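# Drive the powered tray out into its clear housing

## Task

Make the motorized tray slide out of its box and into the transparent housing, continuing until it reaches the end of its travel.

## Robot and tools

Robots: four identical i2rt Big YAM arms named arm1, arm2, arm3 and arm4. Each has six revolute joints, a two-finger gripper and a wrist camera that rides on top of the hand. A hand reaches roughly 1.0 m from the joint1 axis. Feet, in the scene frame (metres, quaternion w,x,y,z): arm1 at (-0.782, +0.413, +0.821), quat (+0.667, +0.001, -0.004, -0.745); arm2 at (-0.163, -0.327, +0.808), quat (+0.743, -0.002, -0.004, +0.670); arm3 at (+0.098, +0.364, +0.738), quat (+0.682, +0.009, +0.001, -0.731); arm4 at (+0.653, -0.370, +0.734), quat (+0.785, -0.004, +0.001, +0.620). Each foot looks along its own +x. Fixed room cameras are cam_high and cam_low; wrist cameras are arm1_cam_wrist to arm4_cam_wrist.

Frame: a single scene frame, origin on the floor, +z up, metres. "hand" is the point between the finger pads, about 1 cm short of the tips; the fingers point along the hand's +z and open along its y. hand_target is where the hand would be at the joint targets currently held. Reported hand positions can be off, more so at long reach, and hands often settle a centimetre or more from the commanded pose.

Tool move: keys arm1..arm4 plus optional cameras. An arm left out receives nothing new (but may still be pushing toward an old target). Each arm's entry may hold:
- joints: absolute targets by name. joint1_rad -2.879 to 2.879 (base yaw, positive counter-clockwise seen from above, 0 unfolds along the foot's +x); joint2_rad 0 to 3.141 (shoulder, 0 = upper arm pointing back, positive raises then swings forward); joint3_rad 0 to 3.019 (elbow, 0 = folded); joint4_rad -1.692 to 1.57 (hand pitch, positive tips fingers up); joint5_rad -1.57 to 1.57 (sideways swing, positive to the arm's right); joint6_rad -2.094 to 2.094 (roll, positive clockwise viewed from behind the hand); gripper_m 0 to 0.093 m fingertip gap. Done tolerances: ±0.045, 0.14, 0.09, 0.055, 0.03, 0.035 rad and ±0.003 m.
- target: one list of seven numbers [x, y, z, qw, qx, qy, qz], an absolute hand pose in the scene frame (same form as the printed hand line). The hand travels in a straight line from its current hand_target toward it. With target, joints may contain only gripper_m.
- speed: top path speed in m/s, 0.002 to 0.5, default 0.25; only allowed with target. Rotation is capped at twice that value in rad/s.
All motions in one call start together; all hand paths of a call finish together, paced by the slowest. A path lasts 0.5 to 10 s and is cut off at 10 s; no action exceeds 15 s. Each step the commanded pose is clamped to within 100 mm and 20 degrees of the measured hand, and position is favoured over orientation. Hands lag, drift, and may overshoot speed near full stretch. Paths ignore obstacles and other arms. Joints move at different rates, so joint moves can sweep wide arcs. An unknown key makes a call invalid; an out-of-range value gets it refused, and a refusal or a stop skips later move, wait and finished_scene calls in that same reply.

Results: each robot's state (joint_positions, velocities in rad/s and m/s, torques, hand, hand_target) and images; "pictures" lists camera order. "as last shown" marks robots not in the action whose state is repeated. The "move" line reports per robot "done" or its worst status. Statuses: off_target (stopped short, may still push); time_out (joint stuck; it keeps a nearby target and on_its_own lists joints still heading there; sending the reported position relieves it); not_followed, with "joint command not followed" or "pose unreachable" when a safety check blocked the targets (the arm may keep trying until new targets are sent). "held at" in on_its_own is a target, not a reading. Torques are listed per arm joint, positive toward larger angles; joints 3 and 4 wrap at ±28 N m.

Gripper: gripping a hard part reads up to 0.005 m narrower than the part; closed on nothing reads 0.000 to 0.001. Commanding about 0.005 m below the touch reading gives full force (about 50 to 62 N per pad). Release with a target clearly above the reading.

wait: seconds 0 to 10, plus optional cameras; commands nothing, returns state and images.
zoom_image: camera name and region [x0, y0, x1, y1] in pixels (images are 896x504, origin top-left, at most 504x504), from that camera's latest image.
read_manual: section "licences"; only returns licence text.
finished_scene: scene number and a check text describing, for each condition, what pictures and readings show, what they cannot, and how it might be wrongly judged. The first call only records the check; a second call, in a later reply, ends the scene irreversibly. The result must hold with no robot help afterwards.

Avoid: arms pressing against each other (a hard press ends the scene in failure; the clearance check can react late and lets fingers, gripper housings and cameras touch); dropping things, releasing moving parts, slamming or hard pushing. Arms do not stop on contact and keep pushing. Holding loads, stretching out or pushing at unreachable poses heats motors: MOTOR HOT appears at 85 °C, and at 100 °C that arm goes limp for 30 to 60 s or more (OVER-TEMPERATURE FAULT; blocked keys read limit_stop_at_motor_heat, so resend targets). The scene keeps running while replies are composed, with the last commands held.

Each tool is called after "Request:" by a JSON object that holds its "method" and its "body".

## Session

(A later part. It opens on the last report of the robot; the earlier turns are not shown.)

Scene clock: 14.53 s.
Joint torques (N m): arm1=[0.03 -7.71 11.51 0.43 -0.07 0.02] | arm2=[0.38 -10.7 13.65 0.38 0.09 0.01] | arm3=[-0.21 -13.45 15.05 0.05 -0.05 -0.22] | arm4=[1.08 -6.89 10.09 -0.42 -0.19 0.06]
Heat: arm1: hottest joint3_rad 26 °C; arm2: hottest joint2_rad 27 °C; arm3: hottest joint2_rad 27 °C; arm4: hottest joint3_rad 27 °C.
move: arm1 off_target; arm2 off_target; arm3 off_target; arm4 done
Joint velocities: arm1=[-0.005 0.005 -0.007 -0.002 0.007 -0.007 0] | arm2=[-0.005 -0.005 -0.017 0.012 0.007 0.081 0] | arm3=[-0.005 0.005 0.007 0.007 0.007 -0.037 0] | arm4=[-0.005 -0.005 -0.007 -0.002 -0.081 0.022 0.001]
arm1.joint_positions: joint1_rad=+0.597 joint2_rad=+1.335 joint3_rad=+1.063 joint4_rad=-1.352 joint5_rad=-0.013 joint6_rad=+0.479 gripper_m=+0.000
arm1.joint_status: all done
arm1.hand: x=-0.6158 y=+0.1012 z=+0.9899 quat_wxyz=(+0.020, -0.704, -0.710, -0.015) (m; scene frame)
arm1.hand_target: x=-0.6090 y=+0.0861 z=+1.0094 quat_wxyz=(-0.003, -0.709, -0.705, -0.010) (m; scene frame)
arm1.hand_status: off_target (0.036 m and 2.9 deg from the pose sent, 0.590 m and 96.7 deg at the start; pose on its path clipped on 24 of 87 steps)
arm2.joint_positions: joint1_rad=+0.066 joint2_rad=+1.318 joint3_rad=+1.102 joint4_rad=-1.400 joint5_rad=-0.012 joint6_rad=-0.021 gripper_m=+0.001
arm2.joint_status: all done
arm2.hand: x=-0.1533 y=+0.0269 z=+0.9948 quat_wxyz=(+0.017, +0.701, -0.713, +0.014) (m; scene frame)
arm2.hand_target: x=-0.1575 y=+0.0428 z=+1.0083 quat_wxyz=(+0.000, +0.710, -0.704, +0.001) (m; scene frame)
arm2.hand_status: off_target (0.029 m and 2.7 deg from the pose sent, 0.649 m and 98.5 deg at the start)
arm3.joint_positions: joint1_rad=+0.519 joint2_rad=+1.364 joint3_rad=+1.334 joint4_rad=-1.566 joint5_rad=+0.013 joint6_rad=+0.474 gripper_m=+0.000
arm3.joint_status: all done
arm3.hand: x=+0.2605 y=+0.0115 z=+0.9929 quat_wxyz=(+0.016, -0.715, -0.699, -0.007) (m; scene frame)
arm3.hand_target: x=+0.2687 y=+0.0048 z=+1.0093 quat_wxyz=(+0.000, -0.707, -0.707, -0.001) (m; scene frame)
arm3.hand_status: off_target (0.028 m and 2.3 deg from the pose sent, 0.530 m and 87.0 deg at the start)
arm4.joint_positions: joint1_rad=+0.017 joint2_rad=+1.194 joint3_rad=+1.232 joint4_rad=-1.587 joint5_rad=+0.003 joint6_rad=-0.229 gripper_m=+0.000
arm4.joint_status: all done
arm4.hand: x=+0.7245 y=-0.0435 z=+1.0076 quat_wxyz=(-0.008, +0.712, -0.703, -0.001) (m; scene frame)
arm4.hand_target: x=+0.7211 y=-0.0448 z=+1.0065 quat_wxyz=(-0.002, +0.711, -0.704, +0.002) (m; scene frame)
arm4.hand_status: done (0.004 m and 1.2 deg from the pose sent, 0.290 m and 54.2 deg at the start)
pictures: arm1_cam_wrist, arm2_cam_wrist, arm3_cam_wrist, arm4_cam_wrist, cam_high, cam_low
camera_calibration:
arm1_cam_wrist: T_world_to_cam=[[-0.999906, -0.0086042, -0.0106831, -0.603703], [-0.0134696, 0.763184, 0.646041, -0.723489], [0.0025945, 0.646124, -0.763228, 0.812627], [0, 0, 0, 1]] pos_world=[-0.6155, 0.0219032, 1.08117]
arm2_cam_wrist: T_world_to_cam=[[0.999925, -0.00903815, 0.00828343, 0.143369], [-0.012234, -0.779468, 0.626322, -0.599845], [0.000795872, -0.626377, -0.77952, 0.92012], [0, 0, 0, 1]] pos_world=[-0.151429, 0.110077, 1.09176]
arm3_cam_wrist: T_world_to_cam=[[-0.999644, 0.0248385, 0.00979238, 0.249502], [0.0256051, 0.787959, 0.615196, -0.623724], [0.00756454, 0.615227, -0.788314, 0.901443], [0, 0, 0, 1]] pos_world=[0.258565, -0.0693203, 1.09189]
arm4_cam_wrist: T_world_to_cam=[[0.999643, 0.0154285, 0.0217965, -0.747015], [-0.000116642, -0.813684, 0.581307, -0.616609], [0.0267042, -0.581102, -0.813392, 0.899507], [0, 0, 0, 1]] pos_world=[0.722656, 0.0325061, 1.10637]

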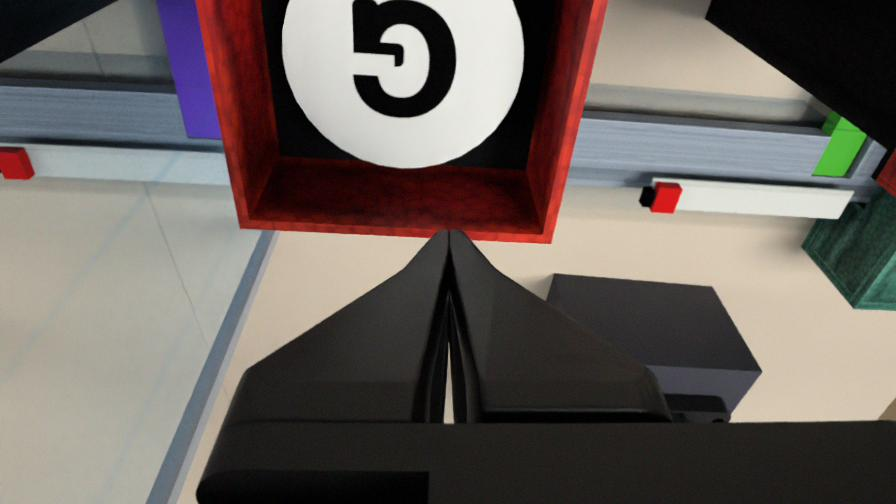

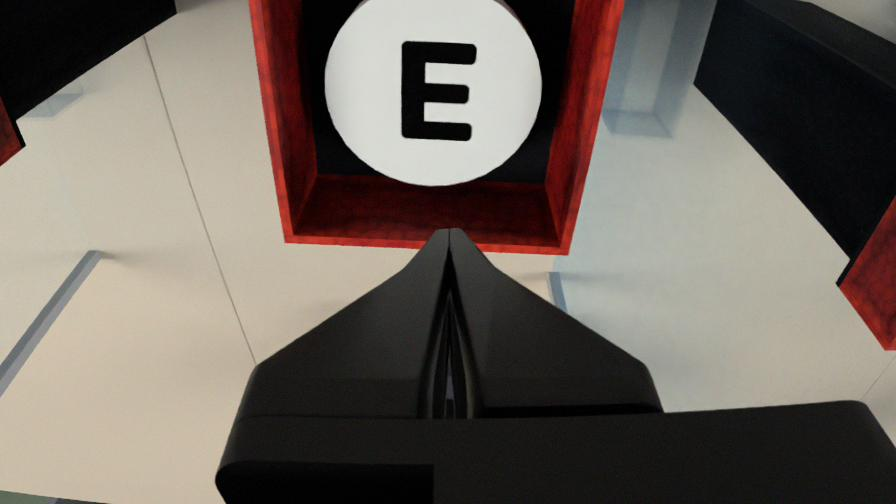

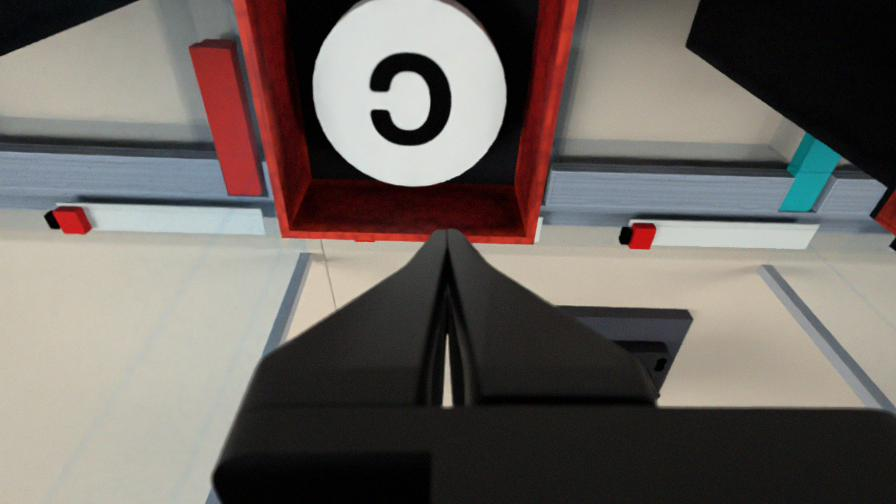

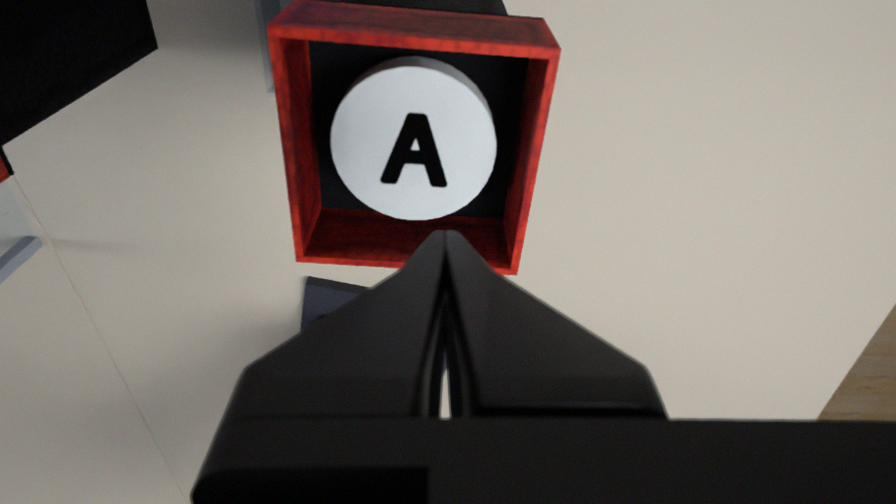

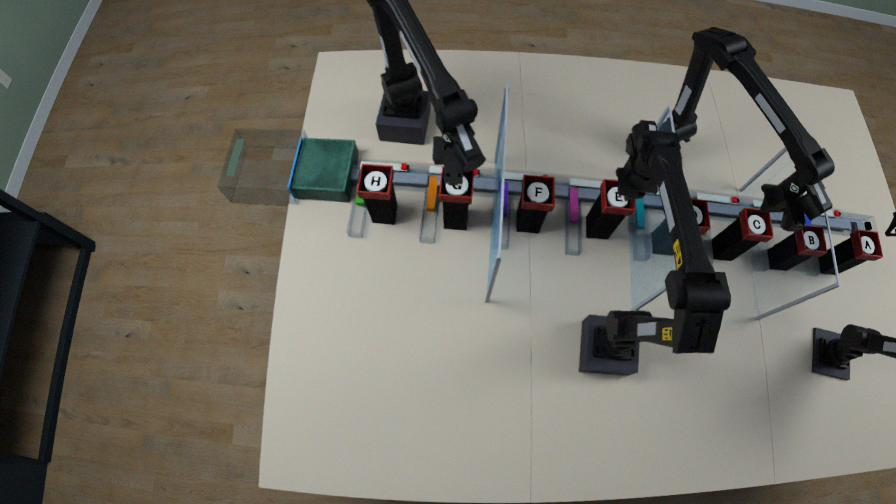

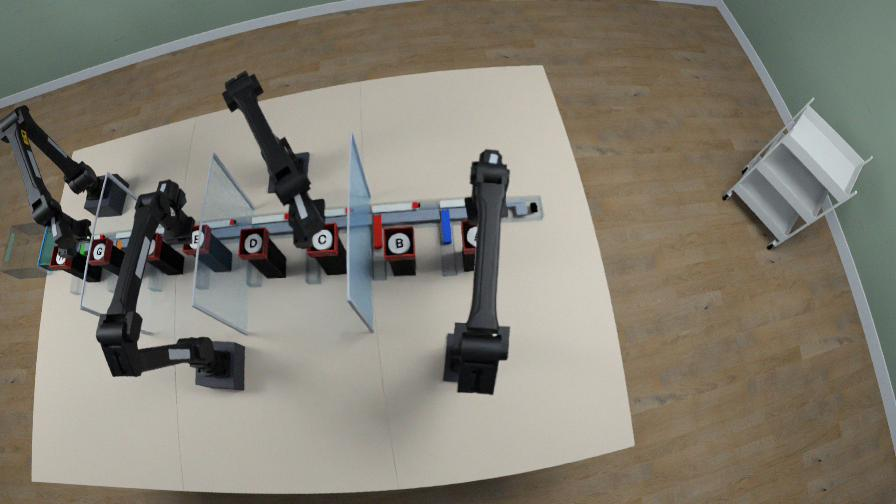

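Request:
{"method": "move", "body": {"arm1": {"target": [-0.596, 0.057, 0.888, 0, 0.7071, 0.7071, 0], "speed": 0.3}, "arm2": {"target": [-0.16, 0.063, 0.887, 0, 0.7071, -0.7071, 0], "speed": 0.3}, "arm3": {"target": [0.279, -0.019, 0.882, 0, 0.7071, 0.7071, 0], "speed": 0.3}, "arm4": {"target": [0.714, -0.048, 0.868, 0, 0.7071, -0.7071, 0], "speed": 0.3}}}

Request:
{"method": "zoom_image", "body": {"camera": "cam_high", "region": [340, 140, 500, 240]}}

Request:
{"method": "zoom_image", "body": {"camera": "cam_high", "region": [500, 150, 660, 250]}}

Request:
{"method": "zoom_image", "body": {"camera": "cam_low", "region": [300, 180, 460, 280]}}

Request:
{"method": "zoom_image", "body": {"camera": "cam_low", "region": [410, 180, 570, 280]}}

Scene clock: 16.93 s.
Joint torques (N m): arm1=[0.09 -1.85 4.45 2.81 0.27 -0.07] | arm2=[0.62 -4.13 5.31 2.3 0.13 0.19] | arm3=[-0.97 -7.41 6.99 2.07 0.05 -0.23] | arm4=[1.44 0.26 3.29 2.28 -0.17 0.05]
Heat: arm1: hottest joint3_rad 26 °C; arm2: hottest joint2_rad 27 °C; arm3: hottest joint2_rad 27 °C; arm4: hottest joint3_rad 27 °C.
move: arm1 off_target; arm2 off_target; arm3 off_target; arm4 off_target
Joint velocities: arm1=[0.005 -0.005 -0.007 0.002 -0.051 -0.022 0] | arm2=[-0.005 -0.024 0.002 0.002 -0.081 -0.007 0] | arm3=[-0.015 -0.024 0.017 -0.002 -0.007 -0.022 0] | arm4=[-0.005 0.005 -0.022 0.007 0.007 0.007 0]
arm1.joint_positions: joint1_rad=+0.597 joint2_rad=+1.417 joint3_rad=+1.020 joint4_rad=-1.074 joint5_rad=+0.000 joint6_rad=+0.480 gripper_m=+0.000
arm1.joint_status: not commanded
arm1.hand: x=-0.5924 y=+0.0528 z=+0.9466 quat_wxyz=(-0.051, -0.704, -0.708, +0.014) (m; scene frame)
arm1.hand_target: x=-0.6000 y=+0.0639 z=+0.8933 quat_wxyz=(+0.000, -0.707, -0.708, +0.000) (m; scene frame)
arm1.hand_status: off_target (0.059 m and 6.1 deg from the pose sent, 0.113 m and 2.9 deg at the start)
arm2.joint_positions: joint1_rad=+0.070 joint2_rad=+1.368 joint3_rad=+1.013 joint4_rad=-1.112 joint5_rad=-0.012 joint6_rad=-0.021 gripper_m=+0.001
arm2.joint_status: not commanded
arm2.hand: x=-0.1527 y=+0.0682 z=+0.9463 quat_wxyz=(-0.038, +0.702, -0.710, -0.038) (m; scene frame)
arm2.hand_target: x=-0.1589 y=+0.0555 z=+0.8922 quat_wxyz=(+0.000, +0.707, -0.707, +0.001) (m; scene frame)
arm2.hand_status: off_target (0.060 m and 6.1 deg from the pose sent, 0.114 m and 2.7 deg at the start)
arm3.joint_positions: joint1_rad=+0.519 joint2_rad=+1.384 joint3_rad=+1.199 joint4_rad=-1.280 joint5_rad=+0.013 joint6_rad=+0.466 gripper_m=+0.000
arm3.joint_status: not commanded
arm3.hand: x=+0.2757 y=-0.0178 z=+0.9353 quat_wxyz=(-0.047, -0.712, -0.700, +0.015) (m; scene frame)
arm3.hand_target: x=+0.2757 y=-0.0128 z=+0.8851 quat_wxyz=(+0.000, -0.707, -0.707, +0.000) (m; scene frame)
arm3.hand_status: off_target (0.053 m and 5.7 deg from the pose sent, 0.116 m and 2.3 deg at the start)
arm4.joint_positions: joint1_rad=+0.031 joint2_rad=+1.150 joint3_rad=+0.973 joint4_rad=-1.298 joint5_rad=-0.002 joint6_rad=-0.202 gripper_m=+0.000
arm4.joint_status: not commanded
arm4.hand: x=+0.7188 y=-0.0471 z=+0.9232 quat_wxyz=(-0.038, +0.706, -0.707, -0.023) (m; scene frame)
arm4.hand_target: x=+0.7130 y=-0.0547 z=+0.8730 quat_wxyz=(+0.000, +0.707, -0.707, +0.000) (m; scene frame)
arm4.hand_status: off_target (0.055 m and 5.0 deg from the pose sent, 0.140 m and 1.2 deg at the start)
pictures: arm1_cam_wrist, arm2_cam_wrist, arm3_cam_wrist, arm4_cam_wrist, cam_high, cam_low
camera_calibration:
arm1_cam_wrist: T_world_to_cam=[[-0.997516, -0.0124602, -0.0693246, -0.524118], [-0.0474277, 0.846484, 0.530297, -0.573174], [0.0520746, 0.532268, -0.844973, 0.92356], [0, 0, 0, 1]] pos_world=[-0.598094, -0.0129289, 1.048]
arm2_cam_wrist: T_world_to_cam=[[0.999899, -0.00511694, 0.0132863, 0.138547], [-0.0111056, -0.864251, 0.502938, -0.414595], [0.00890921, -0.503035, -0.86422, 0.981162], [0, 0, 0, 1]] pos_world=[-0.151878, 0.135953, 1.05461]
arm3_cam_wrist: T_world_to_cam=[[-0.998637, 0.0165045, -0.0495177, 0.321001], [-0.011566, 0.855135, 0.518276, -0.463448], [0.0508982, 0.518142, -0.853779, 0.921524], [0, 0, 0, 1]] pos_world=[0.268299, -0.0864675, 1.04287]
arm4_cam_wrist: T_world_to_cam=[[0.999496, 0.00036093, 0.031728, -0.749237], [-0.01621, -0.853792, 0.520362, -0.504498], [0.0272769, -0.520614, -0.853356, 0.868215], [0, 0, 0, 1]] pos_world=[0.716999, 0.0215387, 1.02719]

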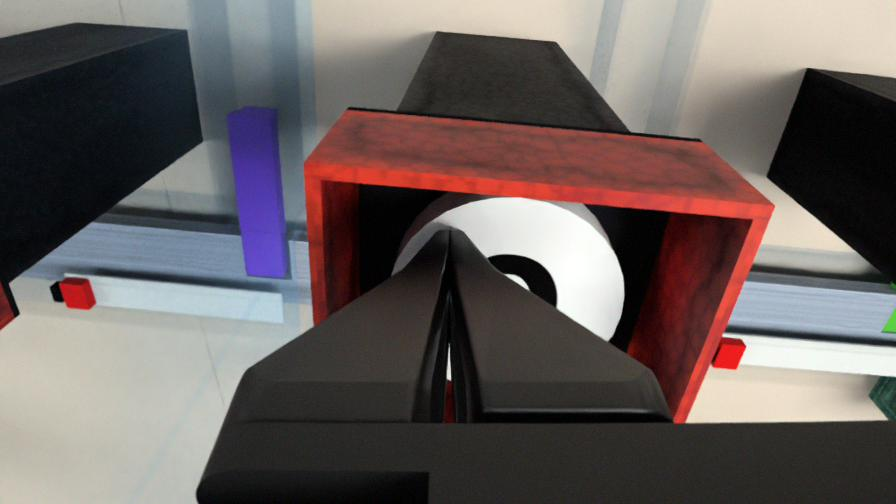

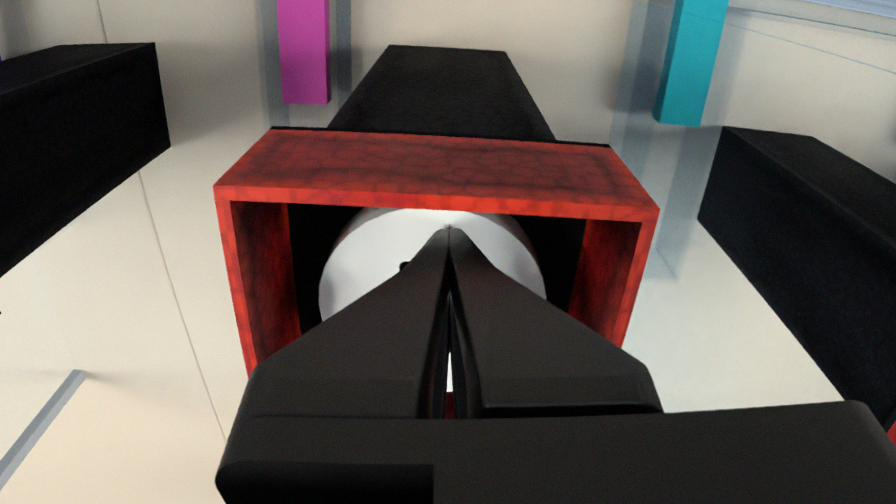

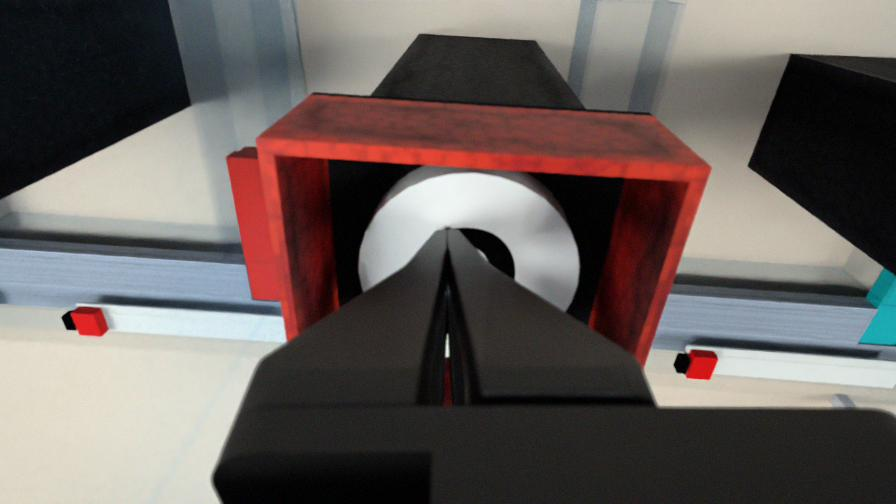

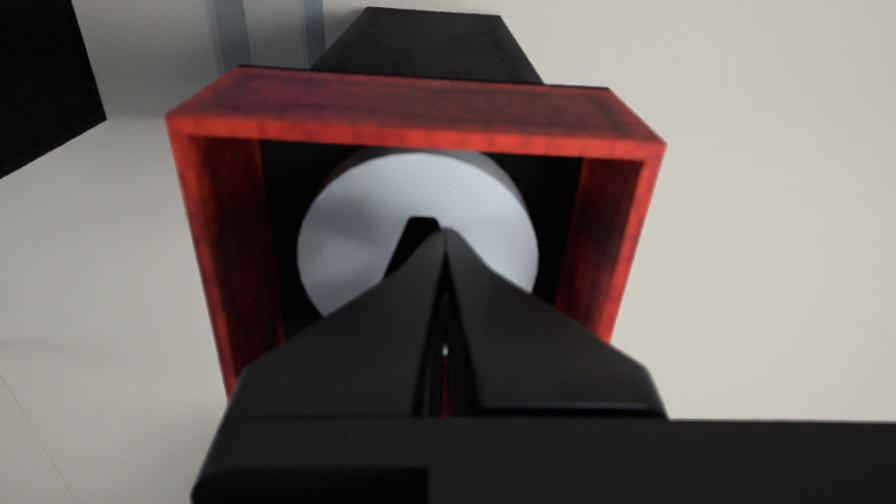

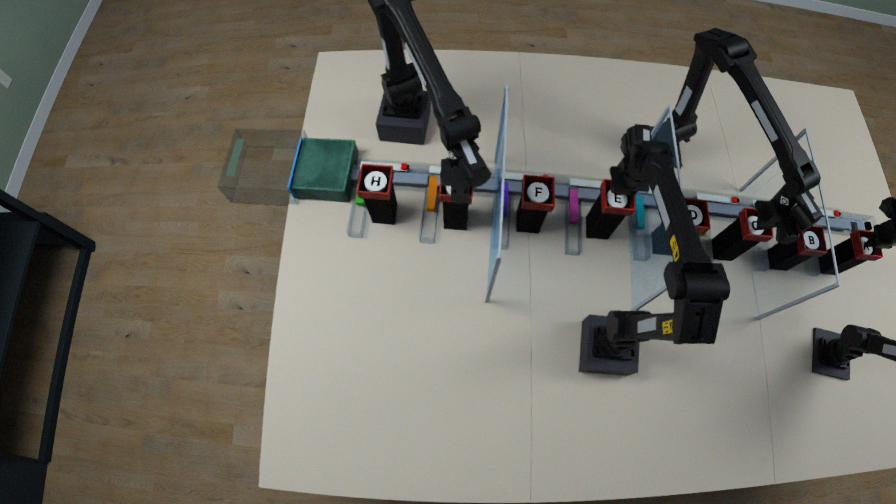

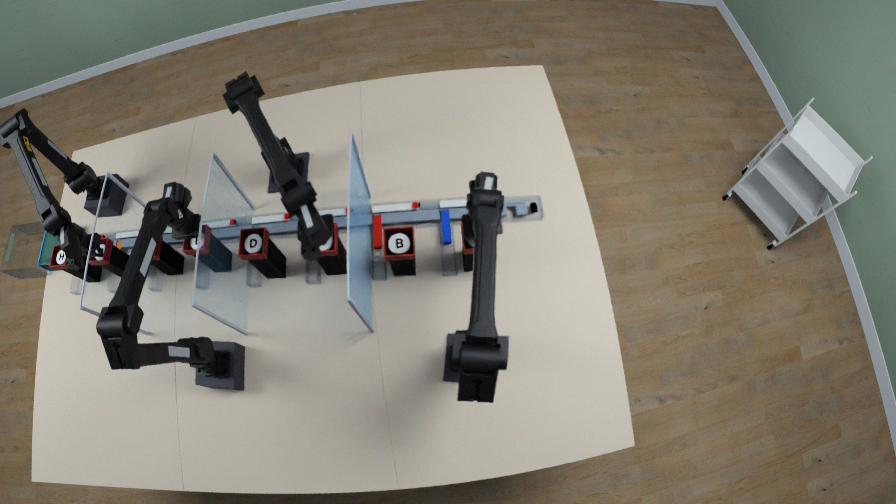

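Scaled by 3.150 from the camera's 896x504 image, which has a finer 1280x720 frame.

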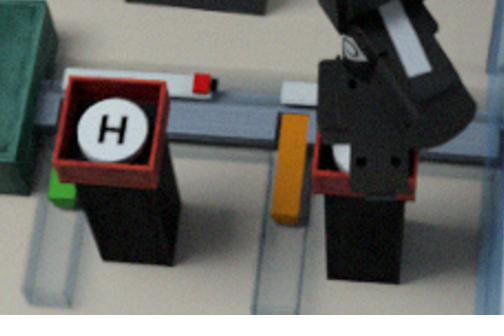

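Scaled by 3.150 from the camera's 896x504 image, which has a finer 1280x720 frame.

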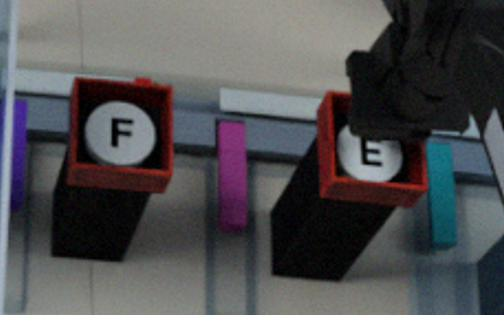

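Scaled by 3.150 from the camera's 896x504 image, which has a finer 1280x720 frame.

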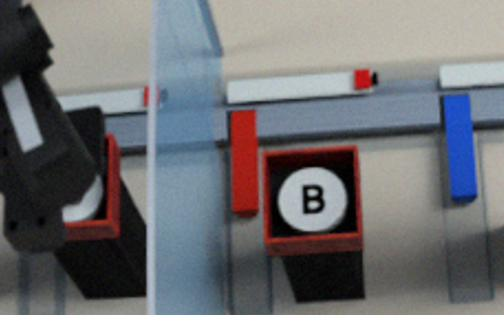

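Scaled by 3.150 from the camera's 896x504 image, which has a finer 1280x720 frame.

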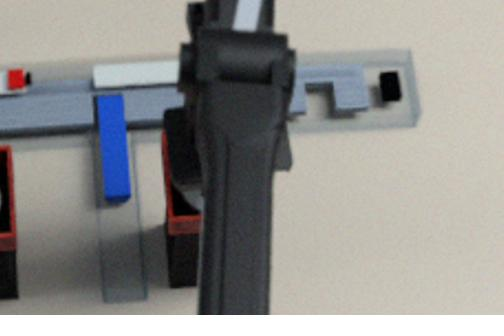

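Request:
{"method": "wait", "body": {"seconds": 10, "cameras": ["cam_high", "cam_low"]}}

Request:
{"method": "zoom_image", "body": {"camera": "cam_high", "region": [340, 140, 500, 240]}}

Request:
{"method": "zoom_image", "body": {"camera": "cam_high", "region": [500, 150, 660, 250]}}

Request:
{"method": "zoom_image", "body": {"camera": "cam_low", "region": [300, 180, 460, 280]}}

Request:
{"method": "zoom_image", "body": {"camera": "cam_low", "region": [410, 180, 570, 280]}}

Scene clock: 27.47 s.
Joint torques (N m): arm1=[0.09 -1.9 4.4 2.84 0.27 -0.06] | arm2=[0.62 -4.13 5.35 2.28 0.11 0.17] | arm3=[-0.85 -7.41 7.02 2 0.07 -0.23] | arm4=[1.38 0.26 3.3 2.33 -0.17 0.06]
Heat: arm1: hottest joint3_rad 26 °C; arm2: hottest joint2_rad 27 °C; arm3: hottest joint2_rad 27 °C; arm4: hottest joint3_rad 27 °C.
Joint velocities: arm1=[-0.015 -0.005 0.002 0.002 -0.022 0.037 0] | arm2=[-0.005 -0.015 0.002 -0.022 0.007 0.037 -0.002] | arm3=[-0.005 0.005 0.012 -0.017 0.007 -0.037 0] | arm4=[-0.015 -0.015 -0.007 0.002 0.051 -0.037 0.001]
arm1.joint_positions: joint1_rad=+0.597 joint2_rad=+1.417 joint3_rad=+1.020 joint4_rad=-1.074 joint5_rad=+0.001 joint6_rad=+0.480 gripper_m=+0.000
arm1.joint_status: not commanded
arm1.hand: x=-0.5925 y=+0.0527 z=+0.9466 quat_wxyz=(-0.051, -0.704, -0.708, +0.014) (m; scene frame)
arm1.hand_target: x=-0.6001 y=+0.0639 z=+0.8933 quat_wxyz=(+0.000, -0.707, -0.708, +0.000) (m; scene frame)
arm1.hand_status: off_target (0.059 m and 6.1 deg from the pose sent, 0.113 m and 2.9 deg at the start)
arm2.joint_positions: joint1_rad=+0.070 joint2_rad=+1.368 joint3_rad=+1.013 joint4_rad=-1.112 joint5_rad=-0.012 joint6_rad=-0.021 gripper_m=+0.001
arm2.joint_status: not commanded
arm2.hand: x=-0.1527 y=+0.0682 z=+0.9463 quat_wxyz=(-0.038, +0.702, -0.710, -0.038) (m; scene frame)
arm2.hand_target: x=-0.1589 y=+0.0555 z=+0.8922 quat_wxyz=(+0.000, +0.707, -0.707, +0.001) (m; scene frame)
arm2.hand_status: off_target (0.060 m and 6.1 deg from the pose sent, 0.114 m and 2.7 deg at the start)
arm3.joint_positions: joint1_rad=+0.519 joint2_rad=+1.384 joint3_rad=+1.199 joint4_rad=-1.280 joint5_rad=+0.013 joint6_rad=+0.465 gripper_m=+0.000
arm3.joint_status: not commanded
arm3.hand: x=+0.2757 y=-0.0178 z=+0.9353 quat_wxyz=(-0.047, -0.712, -0.700, +0.015) (m; scene frame)
arm3.hand_target: x=+0.2757 y=-0.0128 z=+0.8851 quat_wxyz=(+0.000, -0.707, -0.707, +0.000) (m; scene frame)
arm3.hand_status: off_target (0.053 m and 5.7 deg from the pose sent, 0.116 m and 2.3 deg at the start)
arm4.joint_positions: joint1_rad=+0.031 joint2_rad=+1.150 joint3_rad=+0.973 joint4_rad=-1.298 joint5_rad=-0.002 joint6_rad=-0.202 gripper_m=+0.000
arm4.joint_status: not commanded
arm4.hand: x=+0.7188 y=-0.0470 z=+0.9232 quat_wxyz=(-0.038, +0.706, -0.707, -0.023) (m; scene frame)
arm4.hand_target: x=+0.7131 y=-0.0547 z=+0.8730 quat_wxyz=(+0.000, +0.707, -0.707, +0.000) (m; scene frame)
arm4.hand_status: off_target (0.055 m and 5.1 deg from the pose sent, 0.140 m and 1.2 deg at the start)
wait: 10.00 s; at rest from the start
pictures: cam_high, cam_low

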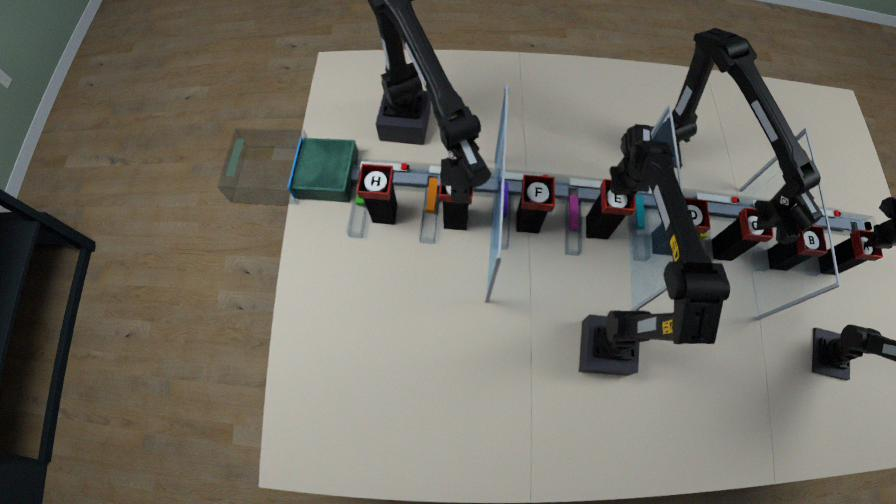

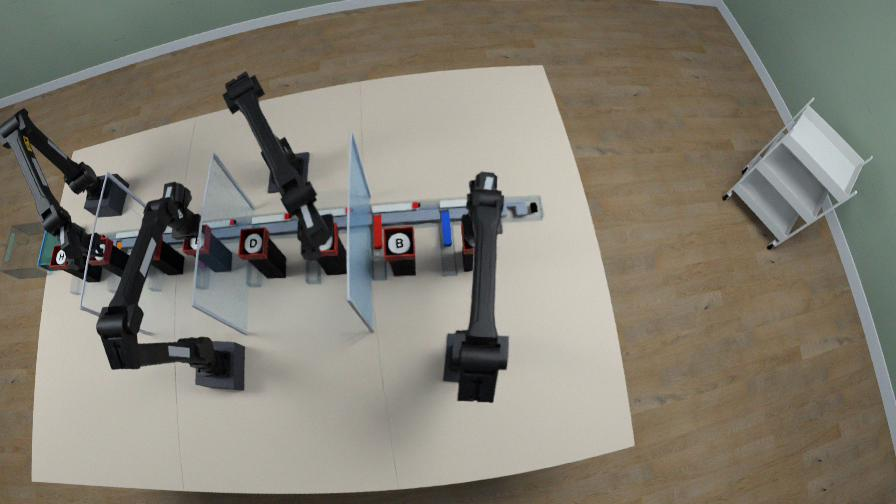

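Scaled by 3.150 from the camera's 896x504 image, which has a finer 1280x720 frame.

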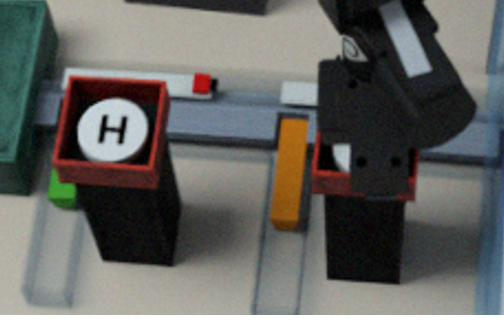

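Scaled by 3.150 from the camera's 896x504 image, which has a finer 1280x720 frame.

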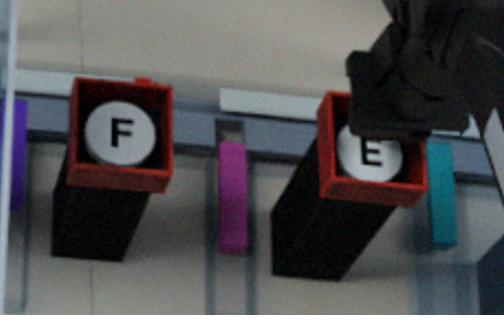

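Scaled by 3.150 from the camera's 896x504 image, which has a finer 1280x720 frame.

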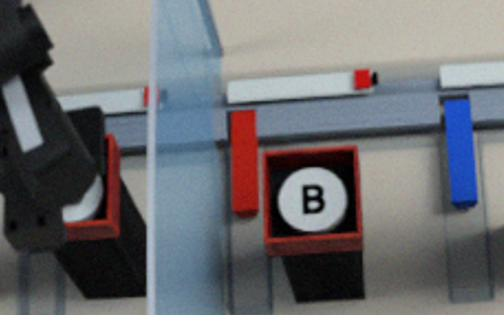

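Scaled by 3.150 from the camera's 896x504 image, which has a finer 1280x720 frame.

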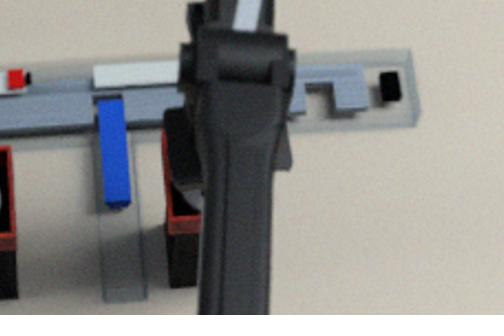

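Request:
{"method": "wait", "body": {"seconds": 10, "cameras": []}}

Request:
{"method": "wait", "body": {"seconds": 10, "cameras": ["cam_high", "cam_low"]}}

Request:
{"method": "zoom_image", "body": {"camera": "cam_high", "region": [340, 140, 500, 240]}}

Request:
{"method": "zoom_image", "body": {"camera": "cam_high", "region": [500, 150, 660, 250]}}

Request:
{"method": "zoom_image", "body": {"camera": "cam_high", "region": [640, 180, 800, 280]}}

Request:
{"method": "zoom_image", "body": {"camera": "cam_low", "region": [300, 180, 460, 280]}}

Request:
{"method": "zoom_image", "body": {"camera": "cam_low", "region": [410, 180, 570, 280]}}

Scene clock: 37.87 s.
Joint torques (N m): arm1=[0.21 -1.96 4.45 2.84 0.26 -0.06] | arm2=[0.56 -3.9 5.41 2.32 0.12 0.19] | arm3=[-0.91 -7.41 6.99 2.03 0.05 -0.24] | arm4=[1.38 0.32 3.3 2.33 -0.17 0.06]
Heat: arm1: hottest joint3_rad 26 °C; arm2: hottest joint2_rad 27 °C; arm3: hottest joint2_rad 27 °C; arm4: hottest joint2_rad 26 °C.
Joint velocities: arm1=[-0.015 0.005 -0.002 -0.022 -0.007 -0.037 0.002] | arm2=[-0.005 -0.005 -0.012 0.007 -0.022 0.007 0] | arm3=[-0.005 -0.005 0.017 -0.007 -0.051 -0.007 0] | arm4=[-0.005 -0.015 0.007 -0.007 -0.051 -0.007 -0.001]
arm1.joint_positions: joint1_rad=+0.597 joint2_rad=+1.417 joint3_rad=+1.020 joint4_rad=-1.074 joint5_rad=+0.001 joint6_rad=+0.480 gripper_m=+0.000
arm1.joint_status: not commanded
arm1.hand: x=-0.5925 y=+0.0527 z=+0.9466 quat_wxyz=(-0.051, -0.704, -0.708, +0.014) (m; scene frame)
arm1.hand_target: x=-0.6000 y=+0.0639 z=+0.8933 quat_wxyz=(+0.000, -0.707, -0.708, +0.000) (m; scene frame)
arm1.hand_status: off_target (0.059 m and 6.1 deg from the pose sent, 0.113 m and 2.9 deg at the start)
arm2.joint_positions: joint1_rad=+0.070 joint2_rad=+1.368 joint3_rad=+1.013 joint4_rad=-1.112 joint5_rad=-0.012 joint6_rad=-0.021 gripper_m=+0.001
arm2.joint_status: not commanded
arm2.hand: x=-0.1527 y=+0.0682 z=+0.9463 quat_wxyz=(-0.038, +0.702, -0.710, -0.038) (m; scene frame)
arm2.hand_target: x=-0.1589 y=+0.0555 z=+0.8922 quat_wxyz=(+0.000, +0.707, -0.707, +0.001) (m; scene frame)
arm2.hand_status: off_target (0.060 m and 6.1 deg from the pose sent, 0.114 m and 2.7 deg at the start)
arm3.joint_positions: joint1_rad=+0.519 joint2_rad=+1.384 joint3_rad=+1.199 joint4_rad=-1.280 joint5_rad=+0.013 joint6_rad=+0.465 gripper_m=+0.000
arm3.joint_status: not commanded
arm3.hand: x=+0.2757 y=-0.0178 z=+0.9353 quat_wxyz=(-0.047, -0.712, -0.700, +0.015) (m; scene frame)
arm3.hand_target: x=+0.2757 y=-0.0128 z=+0.8851 quat_wxyz=(+0.000, -0.707, -0.707, +0.000) (m; scene frame)
arm3.hand_status: off_target (0.053 m and 5.7 deg from the pose sent, 0.116 m and 2.3 deg at the start)
arm4.joint_positions: joint1_rad=+0.031 joint2_rad=+1.150 joint3_rad=+0.973 joint4_rad=-1.298 joint5_rad=-0.002 joint6_rad=-0.202 gripper_m=+0.000
arm4.joint_status: not commanded
arm4.hand: x=+0.7188 y=-0.0470 z=+0.9232 quat_wxyz=(-0.038, +0.706, -0.707, -0.023) (m; scene frame)
arm4.hand_target: x=+0.7131 y=-0.0547 z=+0.8730 quat_wxyz=(+0.000, +0.707, -0.707, +0.000) (m; scene frame)
arm4.hand_status: off_target (0.055 m and 5.1 deg from the pose sent, 0.140 m and 1.2 deg at the start)
wait: 10.00 s; at rest from the start
pictures: none
No camera images: "cameras" was empty.

Scene clock: 47.87 s.
Joint torques (N m): arm1=[0.26 -1.85 4.38 2.84 0.25 -0.06] | arm2=[0.67 -4.54 5.34 2.26 0.12 0.2] | arm3=[-0.97 -7.36 6.99 2.06 0.05 -0.23] | arm4=[1.38 0.32 3.3 2.35 -0.18 0.06]
Heat: arm1: hottest joint3_rad 26 °C; arm2: hottest joint2_rad 27 °C; arm3: hottest joint2_rad 27 °C; arm4: hottest joint2_rad 26 °C.
Joint velocities: arm1=[-0.005 -0.005 -0.002 -0.012 -0.037 -0.037 0.001] | arm2=[-0.015 -0.015 0.017 -0.012 0.022 -0.037 0.001] | arm3=[0.005 -0.034 -0.002 -0.007 -0.022 -0.066 0] | arm4=[-0.015 0.005 -0.007 -0.002 0.022 -0.007 -0.001]
arm1.joint_positions: joint1_rad=+0.597 joint2_rad=+1.417 joint3_rad=+1.020 joint4_rad=-1.074 joint5_rad=+0.001 joint6_rad=+0.480 gripper_m=+0.000
arm1.joint_status: not commanded
arm1.hand: x=-0.5925 y=+0.0527 z=+0.9466 quat_wxyz=(-0.051, -0.704, -0.708, +0.014) (m; scene frame)
arm1.hand_target: x=-0.6000 y=+0.0639 z=+0.8933 quat_wxyz=(+0.000, -0.707, -0.708, +0.000) (m; scene frame)
arm1.hand_status: off_target (0.059 m and 6.1 deg from the pose sent, 0.113 m and 2.9 deg at the start)
arm2.joint_positions: joint1_rad=+0.070 joint2_rad=+1.368 joint3_rad=+1.013 joint4_rad=-1.112 joint5_rad=-0.012 joint6_rad=-0.021 gripper_m=+0.001
arm2.joint_status: not commanded
arm2.hand: x=-0.1527 y=+0.0682 z=+0.9463 quat_wxyz=(-0.038, +0.702, -0.710, -0.038) (m; scene frame)
arm2.hand_target: x=-0.1590 y=+0.0555 z=+0.8922 quat_wxyz=(+0.000, +0.707, -0.707, +0.001) (m; scene frame)
arm2.hand_status: off_target (0.060 m and 6.1 deg from the pose sent, 0.114 m and 2.7 deg at the start)
arm3.joint_positions: joint1_rad=+0.519 joint2_rad=+1.384 joint3_rad=+1.199 joint4_rad=-1.280 joint5_rad=+0.013 joint6_rad=+0.465 gripper_m=+0.000
arm3.joint_status: not commanded
arm3.hand: x=+0.2757 y=-0.0178 z=+0.9353 quat_wxyz=(-0.047, -0.712, -0.700, +0.015) (m; scene frame)
arm3.hand_target: x=+0.2757 y=-0.0128 z=+0.8851 quat_wxyz=(+0.000, -0.707, -0.707, +0.000) (m; scene frame)
arm3.hand_status: off_target (0.053 m and 5.7 deg from the pose sent, 0.116 m and 2.3 deg at the start)
arm4.joint_positions: joint1_rad=+0.031 joint2_rad=+1.150 joint3_rad=+0.973 joint4_rad=-1.298 joint5_rad=-0.002 joint6_rad=-0.202 gripper_m=+0.000
arm4.joint_status: not commanded
arm4.hand: x=+0.7188 y=-0.0470 z=+0.9232 quat_wxyz=(-0.038, +0.706, -0.707, -0.023) (m; scene frame)
arm4.hand_target: x=+0.7131 y=-0.0547 z=+0.8730 quat_wxyz=(+0.000, +0.707, -0.707, +0.000) (m; scene frame)
arm4.hand_status: off_target (0.055 m and 5.1 deg from the pose sent, 0.140 m and 1.2 deg at the start)
wait: 10.00 s; at rest by 0.27 s
pictures: cam_high, cam_low

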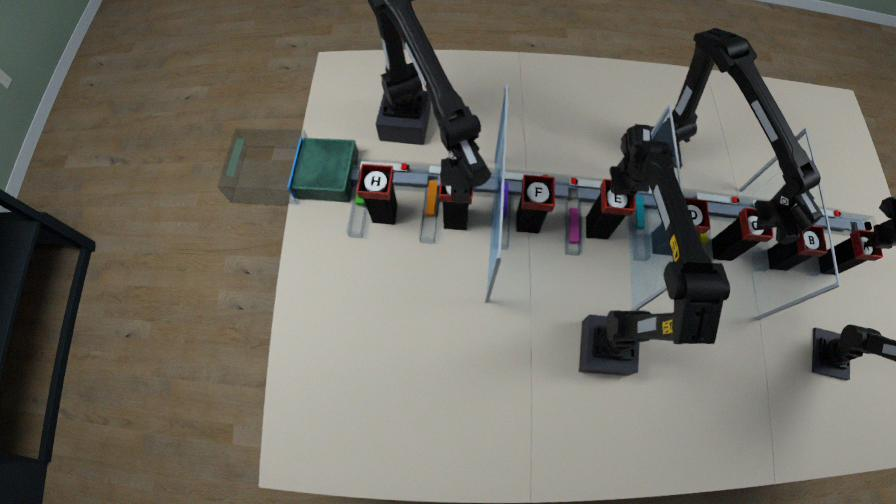

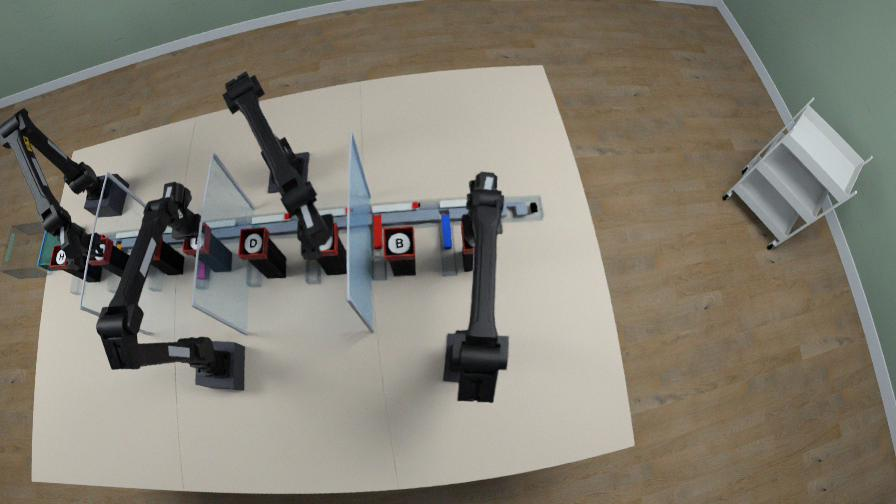

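Scaled by 3.150 from the camera's 896x504 image, which has a finer 1280x720 frame.

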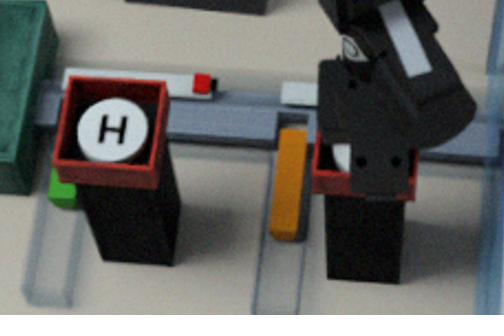

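Scaled by 3.150 from the camera's 896x504 image, which has a finer 1280x720 frame.

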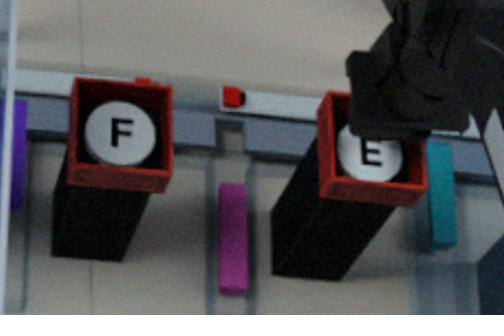

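Scaled by 3.150 from the camera's 896x504 image, which has a finer 1280x720 frame.

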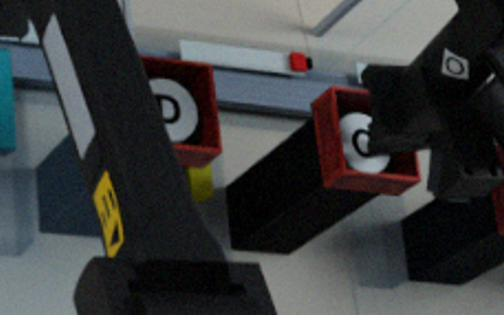

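Scaled by 3.150 from the camera's 896x504 image, which has a finer 1280x720 frame.

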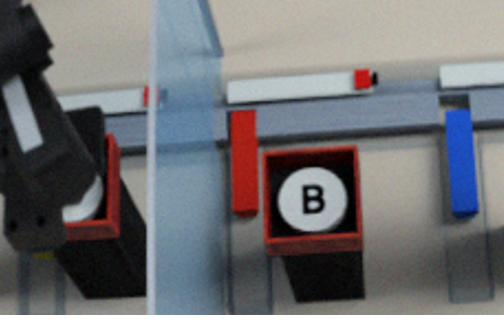

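Scaled by 3.150 from the camera's 896x504 image, which has a finer 1280x720 frame.

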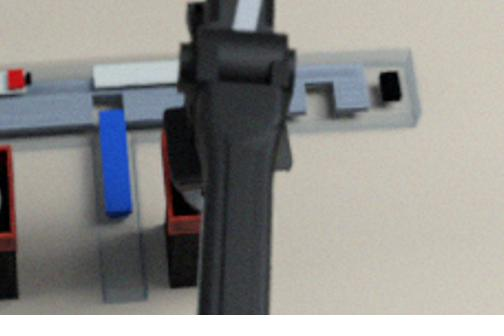

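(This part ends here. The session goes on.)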